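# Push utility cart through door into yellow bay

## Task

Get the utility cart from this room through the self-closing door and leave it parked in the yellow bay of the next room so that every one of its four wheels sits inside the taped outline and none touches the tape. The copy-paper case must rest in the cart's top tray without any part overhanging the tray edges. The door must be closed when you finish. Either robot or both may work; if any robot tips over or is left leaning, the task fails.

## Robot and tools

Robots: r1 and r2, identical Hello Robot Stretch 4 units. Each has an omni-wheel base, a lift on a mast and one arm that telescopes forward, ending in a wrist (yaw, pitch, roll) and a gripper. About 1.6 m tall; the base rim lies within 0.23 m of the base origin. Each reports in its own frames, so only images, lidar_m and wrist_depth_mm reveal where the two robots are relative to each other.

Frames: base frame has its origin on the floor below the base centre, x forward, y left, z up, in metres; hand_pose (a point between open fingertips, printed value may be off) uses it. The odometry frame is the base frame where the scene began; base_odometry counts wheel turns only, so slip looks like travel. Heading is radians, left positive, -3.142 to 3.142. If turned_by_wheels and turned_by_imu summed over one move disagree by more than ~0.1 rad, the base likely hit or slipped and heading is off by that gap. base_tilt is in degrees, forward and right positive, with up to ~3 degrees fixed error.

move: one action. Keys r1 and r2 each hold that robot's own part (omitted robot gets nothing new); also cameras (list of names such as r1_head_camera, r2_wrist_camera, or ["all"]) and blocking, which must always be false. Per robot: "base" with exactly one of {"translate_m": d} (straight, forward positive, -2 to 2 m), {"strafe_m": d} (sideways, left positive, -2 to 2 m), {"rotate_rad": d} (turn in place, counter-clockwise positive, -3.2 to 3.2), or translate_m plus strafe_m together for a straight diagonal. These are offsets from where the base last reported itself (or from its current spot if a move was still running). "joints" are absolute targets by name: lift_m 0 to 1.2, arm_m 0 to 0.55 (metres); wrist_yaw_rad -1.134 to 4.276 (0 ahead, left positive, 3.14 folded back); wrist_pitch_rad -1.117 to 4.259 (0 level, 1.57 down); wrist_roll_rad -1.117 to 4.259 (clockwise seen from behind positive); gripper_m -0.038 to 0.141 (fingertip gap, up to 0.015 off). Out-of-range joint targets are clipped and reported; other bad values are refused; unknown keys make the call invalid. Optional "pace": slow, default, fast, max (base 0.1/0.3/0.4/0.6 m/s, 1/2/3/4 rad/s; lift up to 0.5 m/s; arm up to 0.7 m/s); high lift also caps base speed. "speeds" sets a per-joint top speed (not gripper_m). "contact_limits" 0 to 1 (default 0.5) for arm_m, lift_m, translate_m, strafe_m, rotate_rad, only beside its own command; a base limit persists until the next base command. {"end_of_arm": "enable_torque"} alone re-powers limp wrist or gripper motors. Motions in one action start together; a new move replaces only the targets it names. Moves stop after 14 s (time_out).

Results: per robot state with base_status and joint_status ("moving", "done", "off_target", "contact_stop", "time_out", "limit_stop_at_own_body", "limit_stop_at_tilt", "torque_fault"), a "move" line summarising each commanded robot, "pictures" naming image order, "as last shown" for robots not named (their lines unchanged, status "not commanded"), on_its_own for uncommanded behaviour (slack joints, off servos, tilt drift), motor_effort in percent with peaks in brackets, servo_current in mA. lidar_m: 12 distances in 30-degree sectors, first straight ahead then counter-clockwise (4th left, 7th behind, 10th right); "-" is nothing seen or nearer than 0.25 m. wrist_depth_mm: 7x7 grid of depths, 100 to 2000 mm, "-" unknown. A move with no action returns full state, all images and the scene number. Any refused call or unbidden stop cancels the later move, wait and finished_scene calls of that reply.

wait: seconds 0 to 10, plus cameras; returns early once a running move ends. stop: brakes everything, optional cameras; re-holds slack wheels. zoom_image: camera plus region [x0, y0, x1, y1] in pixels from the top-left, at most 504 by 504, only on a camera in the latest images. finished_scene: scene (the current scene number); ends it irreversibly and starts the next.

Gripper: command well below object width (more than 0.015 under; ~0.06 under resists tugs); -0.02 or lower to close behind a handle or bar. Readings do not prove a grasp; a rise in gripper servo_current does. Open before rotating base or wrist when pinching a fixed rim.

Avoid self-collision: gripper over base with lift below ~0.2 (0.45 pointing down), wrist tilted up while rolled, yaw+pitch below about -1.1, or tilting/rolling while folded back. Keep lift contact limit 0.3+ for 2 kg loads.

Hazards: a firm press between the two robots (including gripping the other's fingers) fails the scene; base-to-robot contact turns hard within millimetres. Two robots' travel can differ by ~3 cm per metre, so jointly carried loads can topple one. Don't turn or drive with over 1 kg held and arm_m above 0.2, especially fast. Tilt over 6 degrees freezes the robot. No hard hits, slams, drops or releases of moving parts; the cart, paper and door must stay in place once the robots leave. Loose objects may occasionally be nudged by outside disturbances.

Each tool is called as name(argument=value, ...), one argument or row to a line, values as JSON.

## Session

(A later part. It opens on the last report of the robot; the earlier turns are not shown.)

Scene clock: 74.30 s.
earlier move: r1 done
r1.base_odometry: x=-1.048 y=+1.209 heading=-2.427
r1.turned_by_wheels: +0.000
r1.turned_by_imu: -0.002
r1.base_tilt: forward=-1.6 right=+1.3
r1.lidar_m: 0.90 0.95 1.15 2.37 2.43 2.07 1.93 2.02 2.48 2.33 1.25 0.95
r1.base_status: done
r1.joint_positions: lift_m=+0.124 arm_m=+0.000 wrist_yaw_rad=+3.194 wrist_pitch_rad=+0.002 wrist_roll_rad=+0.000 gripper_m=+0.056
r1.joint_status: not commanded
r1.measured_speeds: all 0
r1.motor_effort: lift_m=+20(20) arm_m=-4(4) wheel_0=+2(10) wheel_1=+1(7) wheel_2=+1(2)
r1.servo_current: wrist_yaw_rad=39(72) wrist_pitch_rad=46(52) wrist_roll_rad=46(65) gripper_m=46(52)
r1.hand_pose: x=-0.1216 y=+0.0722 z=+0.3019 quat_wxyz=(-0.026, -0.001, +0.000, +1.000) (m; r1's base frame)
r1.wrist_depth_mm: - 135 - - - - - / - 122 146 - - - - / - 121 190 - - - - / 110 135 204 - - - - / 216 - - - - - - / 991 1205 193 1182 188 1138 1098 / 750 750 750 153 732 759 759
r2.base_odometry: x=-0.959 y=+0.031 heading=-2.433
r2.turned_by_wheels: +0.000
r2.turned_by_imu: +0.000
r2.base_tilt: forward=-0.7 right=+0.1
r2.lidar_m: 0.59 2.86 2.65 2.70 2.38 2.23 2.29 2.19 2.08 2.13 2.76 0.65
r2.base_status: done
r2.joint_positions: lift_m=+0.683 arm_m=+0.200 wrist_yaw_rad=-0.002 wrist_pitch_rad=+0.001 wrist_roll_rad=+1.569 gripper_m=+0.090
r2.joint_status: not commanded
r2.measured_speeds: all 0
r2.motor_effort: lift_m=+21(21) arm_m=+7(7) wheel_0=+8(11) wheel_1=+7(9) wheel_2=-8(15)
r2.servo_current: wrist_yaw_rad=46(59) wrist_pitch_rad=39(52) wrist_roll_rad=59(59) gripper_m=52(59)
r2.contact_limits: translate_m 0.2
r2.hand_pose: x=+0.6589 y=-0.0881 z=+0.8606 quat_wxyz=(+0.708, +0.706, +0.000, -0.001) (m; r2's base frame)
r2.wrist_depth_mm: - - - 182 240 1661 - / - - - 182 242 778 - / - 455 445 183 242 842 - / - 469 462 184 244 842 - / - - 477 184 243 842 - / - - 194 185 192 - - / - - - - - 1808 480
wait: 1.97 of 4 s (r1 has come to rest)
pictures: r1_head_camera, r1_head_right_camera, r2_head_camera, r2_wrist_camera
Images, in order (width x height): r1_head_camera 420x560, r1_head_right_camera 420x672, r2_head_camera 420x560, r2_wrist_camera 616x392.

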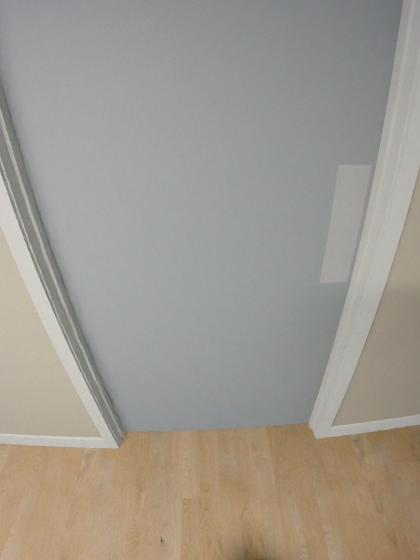

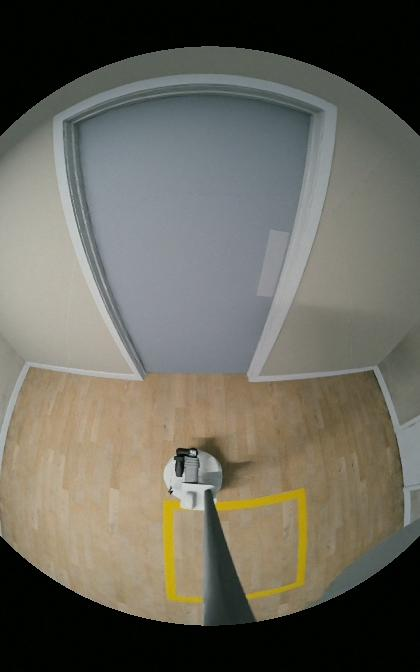

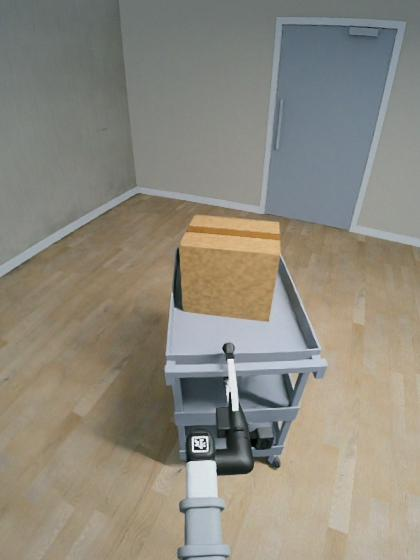

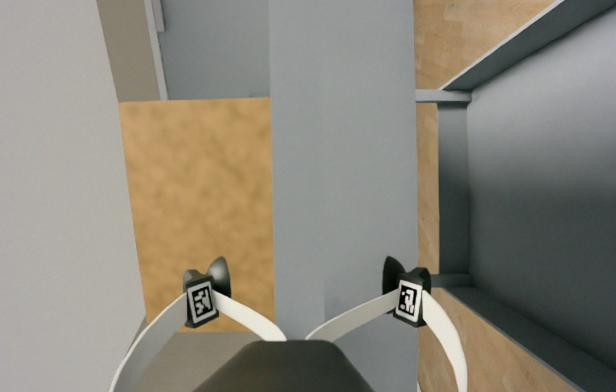

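move(
  blocking=false,
  r1={"base":{"translate_m":1.0},"contact_limits":{"translate_m":0.7},"pace":"slow"},
  r2={"joints":{"gripper_m":-0.025}},
)

wait(
  seconds=2,
)

move(
  blocking=false,
  r2={"base":{"strafe_m":-0.25,"translate_m":-0.2},"contact_limits":{"translate_m":0.3}},
)

wait(
  seconds=3,
)

move(
  blocking=false,
  r2={"base":{"rotate_rad":0.4},"contact_limits":{"rotate_rad":0.4}},
)

wait(
  seconds=3,
  cameras=["r2_head_camera","r2_head_right_camera","r1_head_camera"],
)

Scene clock: 95.60 s.
move: r1 moving; r2 moving
r1.base_odometry: x=-1.057 y=+1.201 heading=-2.427
r1.turned_by_wheels: +0.000
r1.turned_by_imu: +0.000
r1.base_tilt: forward=-1.6 right=+1.3
r1.lidar_m: 0.89 0.90 1.13 2.34 2.44 2.07 1.93 2.03 2.49 2.34 1.26 0.95
r1.base_status: translate_m moving
r1.joint_positions: lift_m=+0.124 arm_m=+0.000 wrist_yaw_rad=+3.194 wrist_pitch_rad=+0.002 wrist_roll_rad=+0.000 gripper_m=+0.056
r1.joint_status: not commanded
r1.measured_speeds: translate_m=+0.050 strafe_m=+0.000 rotate_rad=+0.002 lift_m=+0.000 arm_m=+0.000 wrist_yaw_rad=+0.000 wrist_pitch_rad=+0.000 wrist_roll_rad=+0.000
r1.motor_effort: lift_m=+20(20) arm_m=-4(4) wheel_0=+4(7) wheel_1=+3(6) wheel_2=-6(6)
r1.servo_current: wrist_yaw_rad=33(59) wrist_pitch_rad=39(46) wrist_roll_rad=52(65) gripper_m=39(46)
r1.contact_limits: translate_m 0.7
r1.hand_pose: x=-0.1216 y=+0.0722 z=+0.3019 quat_wxyz=(-0.026, -0.001, +0.000, +1.000) (m; r1's base frame)
r1.wrist_depth_mm: - 135 - - - - - / - 122 145 - - - - / - 121 190 - - - - / 110 136 205 - - - - / 216 - - - - - - / 1008 1205 193 1182 188 1138 1118 / 741 750 750 153 732 768 750
r2.base_odometry: x=-0.959 y=+0.031 heading=-2.433
r2.turned_by_wheels: +0.000
r2.turned_by_imu: +0.000
r2.base_tilt: forward=-0.6 right=+0.0
r2.lidar_m: 0.60 2.83 2.63 2.71 2.38 2.23 2.28 2.21 2.07 2.14 2.80 0.63
r2.base_status: not commanded
r2.joint_positions: lift_m=+0.683 arm_m=+0.200 wrist_yaw_rad=-0.002 wrist_pitch_rad=+0.001 wrist_roll_rad=+1.569 gripper_m=+0.072
r2.joint_status: gripper_m moving
r2.measured_speeds: translate_m=+0.000 strafe_m=+0.000 rotate_rad=-0.001 lift_m=+0.000 arm_m=+0.000 wrist_yaw_rad=+0.000 wrist_pitch_rad=+0.000 wrist_roll_rad=+0.000
r2.motor_effort: lift_m=+21(21) arm_m=+7(7) wheel_0=+7(8) wheel_1=+7(8) wheel_2=-7(8)
r2.servo_current: wrist_yaw_rad=46(52) wrist_pitch_rad=39(46) wrist_roll_rad=46(65) gripper_m=137(137)
r2.contact_limits: translate_m 0.2
r2.hand_pose: x=+0.6589 y=-0.0881 z=+0.8606 quat_wxyz=(+0.708, +0.706, +0.000, -0.001) (m; r2's base frame)
r2.wrist_depth_mm: - - - 182 241 1661 - / - - - 182 242 809 - / - 449 442 183 244 842 - / - 469 462 183 244 854 - / - - 477 185 245 854 - / - - 190 185 193 - - / - - - - - 1708 492
pictures: none

Scene clock: 96.97 s.
earlier move: r1 moving; r2 done
r1.base_odometry: x=-1.151 y=+1.119 heading=-2.427
r1.turned_by_wheels: +0.000
r1.turned_by_imu: +0.000
r1.base_tilt: forward=-1.6 right=+1.3
r1.lidar_m: 0.77 0.81 0.94 2.36 2.41 2.21 2.08 2.18 2.45 2.35 1.07 0.83
r1.base_status: translate_m moving
r1.joint_positions: lift_m=+0.124 arm_m=+0.000 wrist_yaw_rad=+3.194 wrist_pitch_rad=+0.002 wrist_roll_rad=+0.000 gripper_m=+0.056
r1.joint_status: not commanded
r1.measured_speeds: translate_m=+0.102 strafe_m=+0.000 rotate_rad=-0.004 lift_m=+0.000 arm_m=+0.000 wrist_yaw_rad=+0.000 wrist_pitch_rad=+0.000 wrist_roll_rad=+0.000
r1.motor_effort: lift_m=+20(20) arm_m=-4(4) wheel_0=+4(7) wheel_1=+5(6) wheel_2=-4(7)
r1.servo_current: wrist_yaw_rad=46(65) wrist_pitch_rad=52(52) wrist_roll_rad=39(65) gripper_m=39(52)
r1.contact_limits: translate_m 0.7
r1.hand_pose: x=-0.1216 y=+0.0722 z=+0.3019 quat_wxyz=(-0.026, -0.001, +0.000, +1.000) (m; r1's base frame)
r1.wrist_depth_mm: - 135 - - - - - / - 122 145 - - - - / - 121 190 - - - - / 110 136 205 - - - - / 216 - - - - - - / 1025 1182 193 1182 187 1138 1098 / 750 759 750 153 741 759 759
r2.base_odometry: x=-0.959 y=+0.030 heading=-2.433
r2.turned_by_wheels: +0.000
r2.turned_by_imu: +0.000
r2.base_tilt: forward=-0.6 right=+0.1
r2.lidar_m: 0.60 2.86 2.65 2.74 2.39 2.21 2.30 2.20 2.07 2.12 2.78 0.62
r2.base_status: not commanded
r2.joint_positions: lift_m=+0.683 arm_m=+0.200 wrist_yaw_rad=+0.000 wrist_pitch_rad=+0.003 wrist_roll_rad=+1.569 gripper_m=-0.023
r2.joint_status: all done
r2.measured_speeds: all 0
r2.motor_effort: lift_m=+21(21) arm_m=-4(7) wheel_0=+1(8) wheel_1=+3(8) wheel_2=+1(8)
r2.servo_current: wrist_yaw_rad=39(59) wrist_pitch_rad=39(52) wrist_roll_rad=52(65) gripper_m=124(267)
r2.contact_limits: translate_m 0.2
r2.hand_pose: x=+0.6593 y=-0.0875 z=+0.8600 quat_wxyz=(+0.708, +0.706, +0.001, -0.001) (m; r2's base frame)
r2.wrist_depth_mm: - - - 169 229 1661 - / - - - 228 229 750 - / - 436 436 172 230 831 - / - 459 452 172 232 831 - / - - 469 173 234 842 - / - - 187 174 180 - - / - - - - 236 1618 473
wait: 1.37 of 2 s (r2 has come to rest)
pictures: none

Scene clock: 97.47 s.
earlier move: r1 moving
move: r2 moving
r1.base_odometry: x=-1.189 y=+1.087 heading=-2.427
r1.turned_by_wheels: +0.000
r1.turned_by_imu: +0.000
r1.base_tilt: forward=-1.6 right=+1.2
r1.lidar_m: 0.71 0.76 0.87 2.16 2.43 2.23 2.12 2.21 2.47 2.34 1.01 0.78
r1.base_status: translate_m moving
r1.joint_positions: lift_m=+0.124 arm_m=+0.000 wrist_yaw_rad=+3.194 wrist_pitch_rad=+0.002 wrist_roll_rad=+0.000 gripper_m=+0.056
r1.joint_status: not commanded
r1.measured_speeds: translate_m=+0.101 strafe_m=+0.001 rotate_rad=+0.000 lift_m=+0.000 arm_m=+0.000 wrist_yaw_rad=+0.000 wrist_pitch_rad=+0.000 wrist_roll_rad=+0.000
r1.motor_effort: lift_m=+20(20) arm_m=-4(4) wheel_0=+4(7) wheel_1=+3(6) wheel_2=-5(5)
r1.servo_current: wrist_yaw_rad=52(52) wrist_pitch_rad=39(52) wrist_roll_rad=52(72) gripper_m=39(46)
r1.contact_limits: translate_m 0.7
r1.hand_pose: x=-0.1216 y=+0.0722 z=+0.3019 quat_wxyz=(-0.026, -0.001, +0.000, +1.000) (m; r1's base frame)
r1.wrist_depth_mm: - 135 - - - - - / - 122 145 - - - - / - 121 190 - - - - / 110 136 205 - - - - / 216 - - - - - - / 991 1205 194 1205 187 1160 1118 / 750 759 759 153 732 759 759
r2.base_odometry: x=-0.960 y=+0.062 heading=-2.432
r2.turned_by_wheels: +0.001
r2.turned_by_imu: +0.002
r2.base_tilt: forward=-0.6 right=+0.1
r2.lidar_m: 0.59 2.84 2.68 2.73 2.37 2.22 2.29 2.18 2.04 2.11 2.75 0.63
r2.base_status: translate_m moving; strafe_m moving
r2.joint_positions: lift_m=+0.683 arm_m=+0.200 wrist_yaw_rad=+0.005 wrist_pitch_rad=+0.003 wrist_roll_rad=+1.569 gripper_m=-0.023
r2.joint_status: not commanded
r2.measured_speeds: translate_m=-0.078 strafe_m=-0.096 rotate_rad=+0.005 lift_m=+0.000 arm_m=+0.000 wrist_yaw_rad=+0.018 wrist_pitch_rad=+0.000 wrist_roll_rad=+0.000
r2.motor_effort: lift_m=+21(21) arm_m=-4(4) wheel_0=+7(8) wheel_1=-11(12) wheel_2=+19(19)
r2.servo_current: wrist_yaw_rad=52(59) wrist_pitch_rad=52(52) wrist_roll_rad=46(52) gripper_m=124(124)
r2.contact_limits: translate_m 0.3
r2.hand_pose: x=+0.6598 y=-0.0859 z=+0.8600 quat_wxyz=(+0.708, +0.706, +0.003, +0.001) (m; r2's base frame)
r2.wrist_depth_mm: - - - 170 229 1708 - / - - - 171 231 788 - / - 436 439 171 232 831 - / - 455 452 173 232 854 - / - 477 473 174 234 831 - / - - 187 174 181 - - / - - - - 236 1576 480
pictures: none

Scene clock: 99.50 s.
earlier move: r1 moving; r2 done
r1.base_odometry: x=-1.343 y=+0.953 heading=-2.427
r1.turned_by_wheels: +0.000
r1.turned_by_imu: +0.000
r1.base_tilt: forward=-1.6 right=+1.2
r1.lidar_m: 0.52 0.54 0.67 1.52 2.44 2.47 2.34 2.41 2.47 2.28 0.69 0.55
r1.base_status: translate_m moving
r1.joint_positions: lift_m=+0.124 arm_m=+0.000 wrist_yaw_rad=+3.194 wrist_pitch_rad=+0.002 wrist_roll_rad=+0.000 gripper_m=+0.056
r1.joint_status: not commanded
r1.measured_speeds: translate_m=+0.098 strafe_m=+0.000 rotate_rad=+0.002 lift_m=+0.000 arm_m=+0.000 wrist_yaw_rad=+0.000 wrist_pitch_rad=+0.000 wrist_roll_rad=+0.000
r1.motor_effort: lift_m=+19(20) arm_m=-4(4) wheel_0=+4(7) wheel_1=+5(6) wheel_2=-4(6)
r1.servo_current: wrist_yaw_rad=59(65) wrist_pitch_rad=39(52) wrist_roll_rad=52(72) gripper_m=39(52)
r1.contact_limits: translate_m 0.7
r1.hand_pose: x=-0.1216 y=+0.0722 z=+0.3019 quat_wxyz=(-0.026, -0.001, +0.000, +1.000) (m; r1's base frame)
r1.wrist_depth_mm: - 135 - - - - - / - 122 145 - - - - / - 121 190 - - - - / 110 136 204 - - - - / 216 - - - - - - / 1008 1229 193 1182 187 1160 1078 / 224 788 189 143 723 759 768
r2.base_odometry: x=-0.970 y=+0.350 heading=-2.432
r2.turned_by_wheels: -0.001
r2.turned_by_imu: +0.001
r2.base_tilt: forward=-0.7 right=+0.1
r2.lidar_m: 0.52 0.85 2.96 3.01 2.29 2.16 2.22 1.89 1.76 1.79 2.36 0.70
r2.base_status: done
r2.joint_positions: lift_m=+0.683 arm_m=+0.200 wrist_yaw_rad=+0.005 wrist_pitch_rad=+0.003 wrist_roll_rad=+1.569 gripper_m=-0.024
r2.joint_status: not commanded
r2.measured_speeds: all 0
r2.motor_effort: lift_m=+21(21) arm_m=-4(4) wheel_0=+5(15) wheel_1=-1(12) wheel_2=+5(22)
r2.servo_current: wrist_yaw_rad=46(72) wrist_pitch_rad=39(52) wrist_roll_rad=46(59) gripper_m=98(124)
r2.contact_limits: translate_m 0.3
r2.hand_pose: x=+0.6597 y=-0.0860 z=+0.8600 quat_wxyz=(+0.708, +0.707, +0.003, +0.001) (m; r2's base frame)
r2.wrist_depth_mm: - - - 325 347 359 357 / - - - 297 317 1661 477 / - - - 273 287 1661 - / - - - 254 266 759 - / - 466 462 183 244 842 - / - 449 187 169 180 - - / - - 430 - 216 123 -
wait: 2.03 of 3 s (r2 has come to rest)
pictures: none

Scene clock: 100.00 s.
earlier move: r1 moving
move: r2 contact_stop
r1.base_odometry: x=-1.380 y=+0.921 heading=-2.427
r1.turned_by_wheels: +0.000
r1.turned_by_imu: +0.000
r1.base_tilt: forward=-1.6 right=+1.3
r1.lidar_m: 0.46 0.50 0.64 1.36 2.46 2.52 2.37 2.47 2.47 2.06 0.61 0.51
r1.base_status: translate_m moving
r1.joint_positions: lift_m=+0.124 arm_m=+0.000 wrist_yaw_rad=+3.194 wrist_pitch_rad=+0.002 wrist_roll_rad=+0.000 gripper_m=+0.056
r1.joint_status: not commanded
r1.measured_speeds: translate_m=+0.099 strafe_m=+0.000 rotate_rad=+0.000 lift_m=+0.000 arm_m=+0.000 wrist_yaw_rad=+0.000 wrist_pitch_rad=+0.000 wrist_roll_rad=+0.000
r1.motor_effort: lift_m=+19(20) arm_m=-4(4) wheel_0=+3(6) wheel_1=+3(5) wheel_2=-5(6)
r1.servo_current: wrist_yaw_rad=72(72) wrist_pitch_rad=39(46) wrist_roll_rad=59(65) gripper_m=39(46)
r1.contact_limits: translate_m 0.7
r1.hand_pose: x=-0.1216 y=+0.0722 z=+0.3019 quat_wxyz=(-0.026, -0.001, +0.000, +1.000) (m; r1's base frame)
r1.wrist_depth_mm: - 135 - - - - - / - 122 145 - - - - / - 121 190 - - - - / 110 136 205 - - - - / 216 - - - - - - / 1025 1205 193 1182 188 1118 1118 / 225 750 289 143 741 759 759
r2.base_odometry: x=-0.975 y=+0.356 heading=-2.257
r2.turned_by_wheels: +0.175
r2.turned_by_imu: +0.137
r2.base_tilt: forward=-0.7 right=+0.1
r2.lidar_m: 0.56 3.06 2.96 2.90 2.24 2.16 2.34 1.78 1.76 1.86 2.73 0.64
r2.base_status: rotate_rad contact_stop
r2.joint_positions: lift_m=+0.683 arm_m=+0.200 wrist_yaw_rad=-0.016 wrist_pitch_rad=+0.003 wrist_roll_rad=+1.569 gripper_m=-0.024
r2.joint_status: not commanded
r2.measured_speeds: translate_m=+0.020 strafe_m=-0.104 rotate_rad=-0.100 lift_m=+0.000 arm_m=+0.006 wrist_yaw_rad=+0.311 wrist_pitch_rad=+0.000 wrist_roll_rad=+0.000
r2.on_its_own: the wheels are slack since a contact_stop
r2.motor_effort: lift_m=+21(21) arm_m=+3(6) wheel_0=-3(17) wheel_1=-5(16) wheel_2=-10(33)
r2.servo_current: wrist_yaw_rad=46(169) wrist_pitch_rad=33(46) wrist_roll_rad=52(52) gripper_m=78(98)
r2.contact_limits: rotate_rad 0.4
r2.hand_pose: x=+0.6580 y=-0.0919 z=+0.8600 quat_wxyz=(+0.708, +0.707, -0.004, -0.007) (m; r2's base frame)
r2.wrist_depth_mm: - - - 282 293 1661 1229 / - - - 266 278 1661 492 / - - - 198 263 768 - / - 462 462 188 246 831 - / - 455 455 179 236 820 - / - 452 187 169 182 - - / - - 445 - 219 - -
pictures: none

not run: a stop that you did not command came earlier in this reply.

wait(
  seconds=3,
  cameras=["r2_head_camera","r2_head_right_camera","r1_head_camera"],
)

Scene clock: 103.07 s.
earlier move: r1 moving; r2 contact_stop
r1.base_odometry: x=-1.611 y=+0.720 heading=-2.426
r1.turned_by_wheels: +0.001
r1.turned_by_imu: +0.005
r1.base_tilt: forward=-1.6 right=+1.2
r1.lidar_m: - 0.25 0.27 0.51 2.47 2.85 2.71 2.77 2.45 0.47 0.31 0.25
r1.base_status: translate_m moving
r1.joint_positions: lift_m=+0.124 arm_m=+0.000 wrist_yaw_rad=+3.194 wrist_pitch_rad=+0.002 wrist_roll_rad=+0.000 gripper_m=+0.056
r1.joint_status: not commanded
r1.measured_speeds: translate_m=+0.115 strafe_m=+0.012 rotate_rad=-0.024 lift_m=+0.000 arm_m=+0.000 wrist_yaw_rad=+0.000 wrist_pitch_rad=+0.000 wrist_roll_rad=+0.000
r1.motor_effort: lift_m=+19(20) arm_m=-4(4) wheel_0=+25(25) wheel_1=+13(17) wheel_2=-21(24)
r1.servo_current: wrist_yaw_rad=65(72) wrist_pitch_rad=39(52) wrist_roll_rad=59(65) gripper_m=46(52)
r1.contact_limits: translate_m 0.7
r1.hand_pose: x=-0.1216 y=+0.0722 z=+0.3019 quat_wxyz=(-0.026, -0.001, +0.000, +1.000) (m; r1's base frame)
r1.wrist_depth_mm: - 134 139 - - - - / - 117 134 - - - - / - 121 151 - - - - / 110 135 197 - - - - / 210 - - - - - - / 217 1336 192 1182 187 1118 1118 / 225 759 759 798 768 768 750
r2.base_odometry: x=-0.985 y=+0.357 heading=-2.230
r2.turned_by_wheels: +0.028
r2.turned_by_imu: +0.027
r2.base_tilt: forward=-0.7 right=+0.1
r2.lidar_m: 0.52 3.06 2.95 2.86 2.22 2.18 2.28 1.80 1.73 1.88 2.78 0.64
r2.base_status: rotate_rad contact_stop (by the wheels' count: +0.203 of +0.400)
r2.joint_positions: lift_m=+0.683 arm_m=+0.200 wrist_yaw_rad=+0.002 wrist_pitch_rad=+0.003 wrist_roll_rad=+1.569 gripper_m=-0.024
r2.joint_status: not commanded
r2.measured_speeds: all 0
r2.on_its_own: the wheels are slack since a contact_stop
r2.motor_effort: lift_m=+21(21) arm_m=-4(6) wheel_0=+0(17) wheel_1=+0(16) wheel_2=+0(33)
r2.servo_current: wrist_yaw_rad=46(169) wrist_pitch_rad=46(46) wrist_roll_rad=46(65) gripper_m=78(98)
r2.contact_limits: rotate_rad 0.4
r2.hand_pose: x=+0.6595 y=-0.0867 z=+0.8600 quat_wxyz=(+0.708, +0.707, +0.002, +0.000) (m; r2's base frame)
r2.wrist_depth_mm: - - - 199 266 1661 1160 / - - - 194 258 1661 - / - - 455 188 249 831 - / - 459 455 182 243 854 - / - 462 459 178 236 820 - / - 459 186 172 180 - - / - - 462 - 225 - -
wait: 0.00 of 3 s (r2 has come to rest)
pictures: r1_head_camera, r2_head_camera, r2_head_right_camera
Images, in order (width x height): r1_head_camera 420x560, r2_head_camera 420x560, r2_head_right_camera 420x672.

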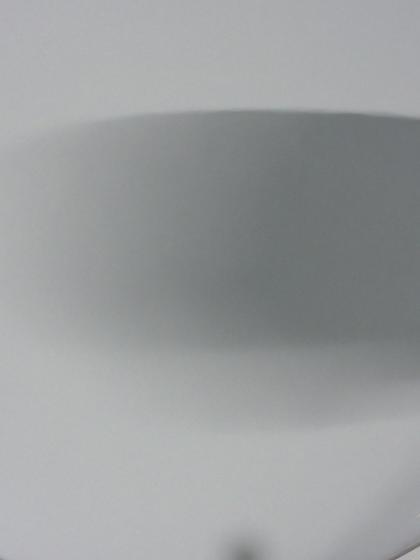

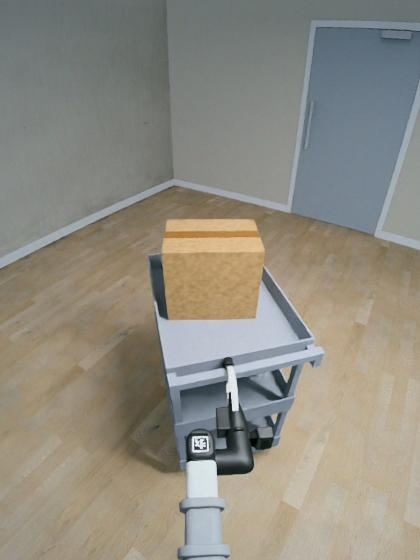

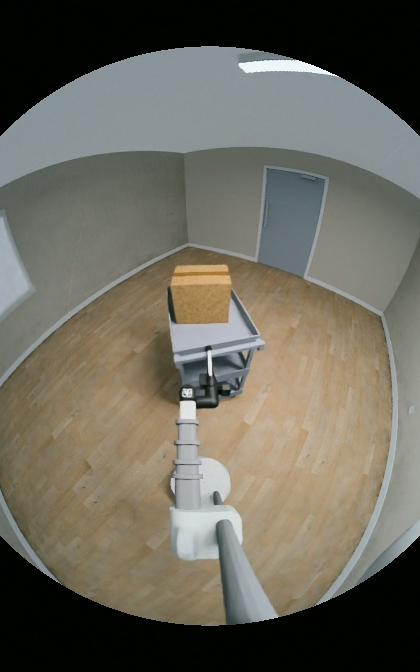

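move(
  blocking=false,
  cameras=["r1_head_camera"],
  r2={"base":{"strafe_m":-0.4},"contact_limits":{"strafe_m":0.4}},
)

wait(
  seconds=4,
)

move(
  blocking=false,
  r2={"base":{"rotate_rad":0.4},"contact_limits":{"rotate_rad":0.8},"pace":"slow"},
)

wait(
  seconds=4,
  cameras=["r2_head_camera","r1_head_camera","r1_head_right_camera"],
)

Scene clock: 114.43 s.
earlier move: r1 done
move: r2 moving
r1.base_odometry: x=-1.803 y=+0.554 heading=-2.427
r1.turned_by_wheels: -0.001
r1.turned_by_imu: -0.001
r1.base_tilt: forward=-1.6 right=+1.3
r1.lidar_m: 0.25 - 0.25 0.28 0.56 3.11 2.96 3.01 2.58 0.40 2.39 0.30
r1.base_status: done
r1.joint_positions: lift_m=+0.124 arm_m=-0.001 wrist_yaw_rad=+3.209 wrist_pitch_rad=+0.002 wrist_roll_rad=+0.000 gripper_m=+0.056
r1.joint_status: not commanded
r1.measured_speeds: all 0
r1.motor_effort: lift_m=+19(20) arm_m=+12(12) wheel_0=+10(10) wheel_1=+13(14) wheel_2=-14(14)
r1.servo_current: wrist_yaw_rad=91(104) wrist_pitch_rad=46(46) wrist_roll_rad=52(72) gripper_m=33(46)
r1.contact_limits: translate_m 0.7
r1.hand_pose: x=-0.1234 y=+0.0677 z=+0.3019 quat_wxyz=(-0.034, -0.001, +0.000, +0.999) (m; r1's base frame)
r1.wrist_depth_mm: - - 131 - - - - / - - 130 - - - - / - 113 131 - - - - / - 131 176 - - - - / 195 - - - - - - / 213 1205 192 1205 187 1182 1098 / 211 759 750 788 798 759 809
r2.base_odometry: x=-1.013 y=+0.379 heading=-2.229
r2.turned_by_wheels: +0.001
r2.turned_by_imu: +0.002
r2.base_tilt: forward=-0.7 right=+0.0
r2.lidar_m: 0.55 3.06 3.01 2.86 2.26 2.20 2.22 1.75 1.70 1.87 2.74 0.65
r2.base_status: strafe_m moving
r2.joint_positions: lift_m=+0.683 arm_m=+0.200 wrist_yaw_rad=+0.009 wrist_pitch_rad=+0.003 wrist_roll_rad=+1.569 gripper_m=-0.024
r2.joint_status: not commanded
r2.measured_speeds: translate_m=+0.001 strafe_m=-0.140 rotate_rad=+0.003 lift_m=+0.000 arm_m=+0.000 wrist_yaw_rad=+0.038 wrist_pitch_rad=+0.000 wrist_roll_rad=+0.000
r2.motor_effort: lift_m=+21(21) arm_m=-4(4) wheel_0=+19(20) wheel_1=-8(11) wheel_2=+0(2)
r2.servo_current: wrist_yaw_rad=72(72) wrist_pitch_rad=39(46) wrist_roll_rad=52(59) gripper_m=85(85)
r2.contact_limits: strafe_m 0.4
r2.hand_pose: x=+0.6600 y=-0.0850 z=+0.8600 quat_wxyz=(+0.708, +0.707, +0.004, +0.002) (m; r2's base frame)
r2.wrist_depth_mm: - - - 197 264 1708 1160 / - - - 192 255 1756 - / - - 452 187 249 831 - / - 455 455 182 242 854 - / - 459 459 178 236 831 - / - 462 187 173 181 - - / - - 466 - 226 - -
pictures: r1_head_camera
Images, in order (width x height): r1_head_camera 420x560.

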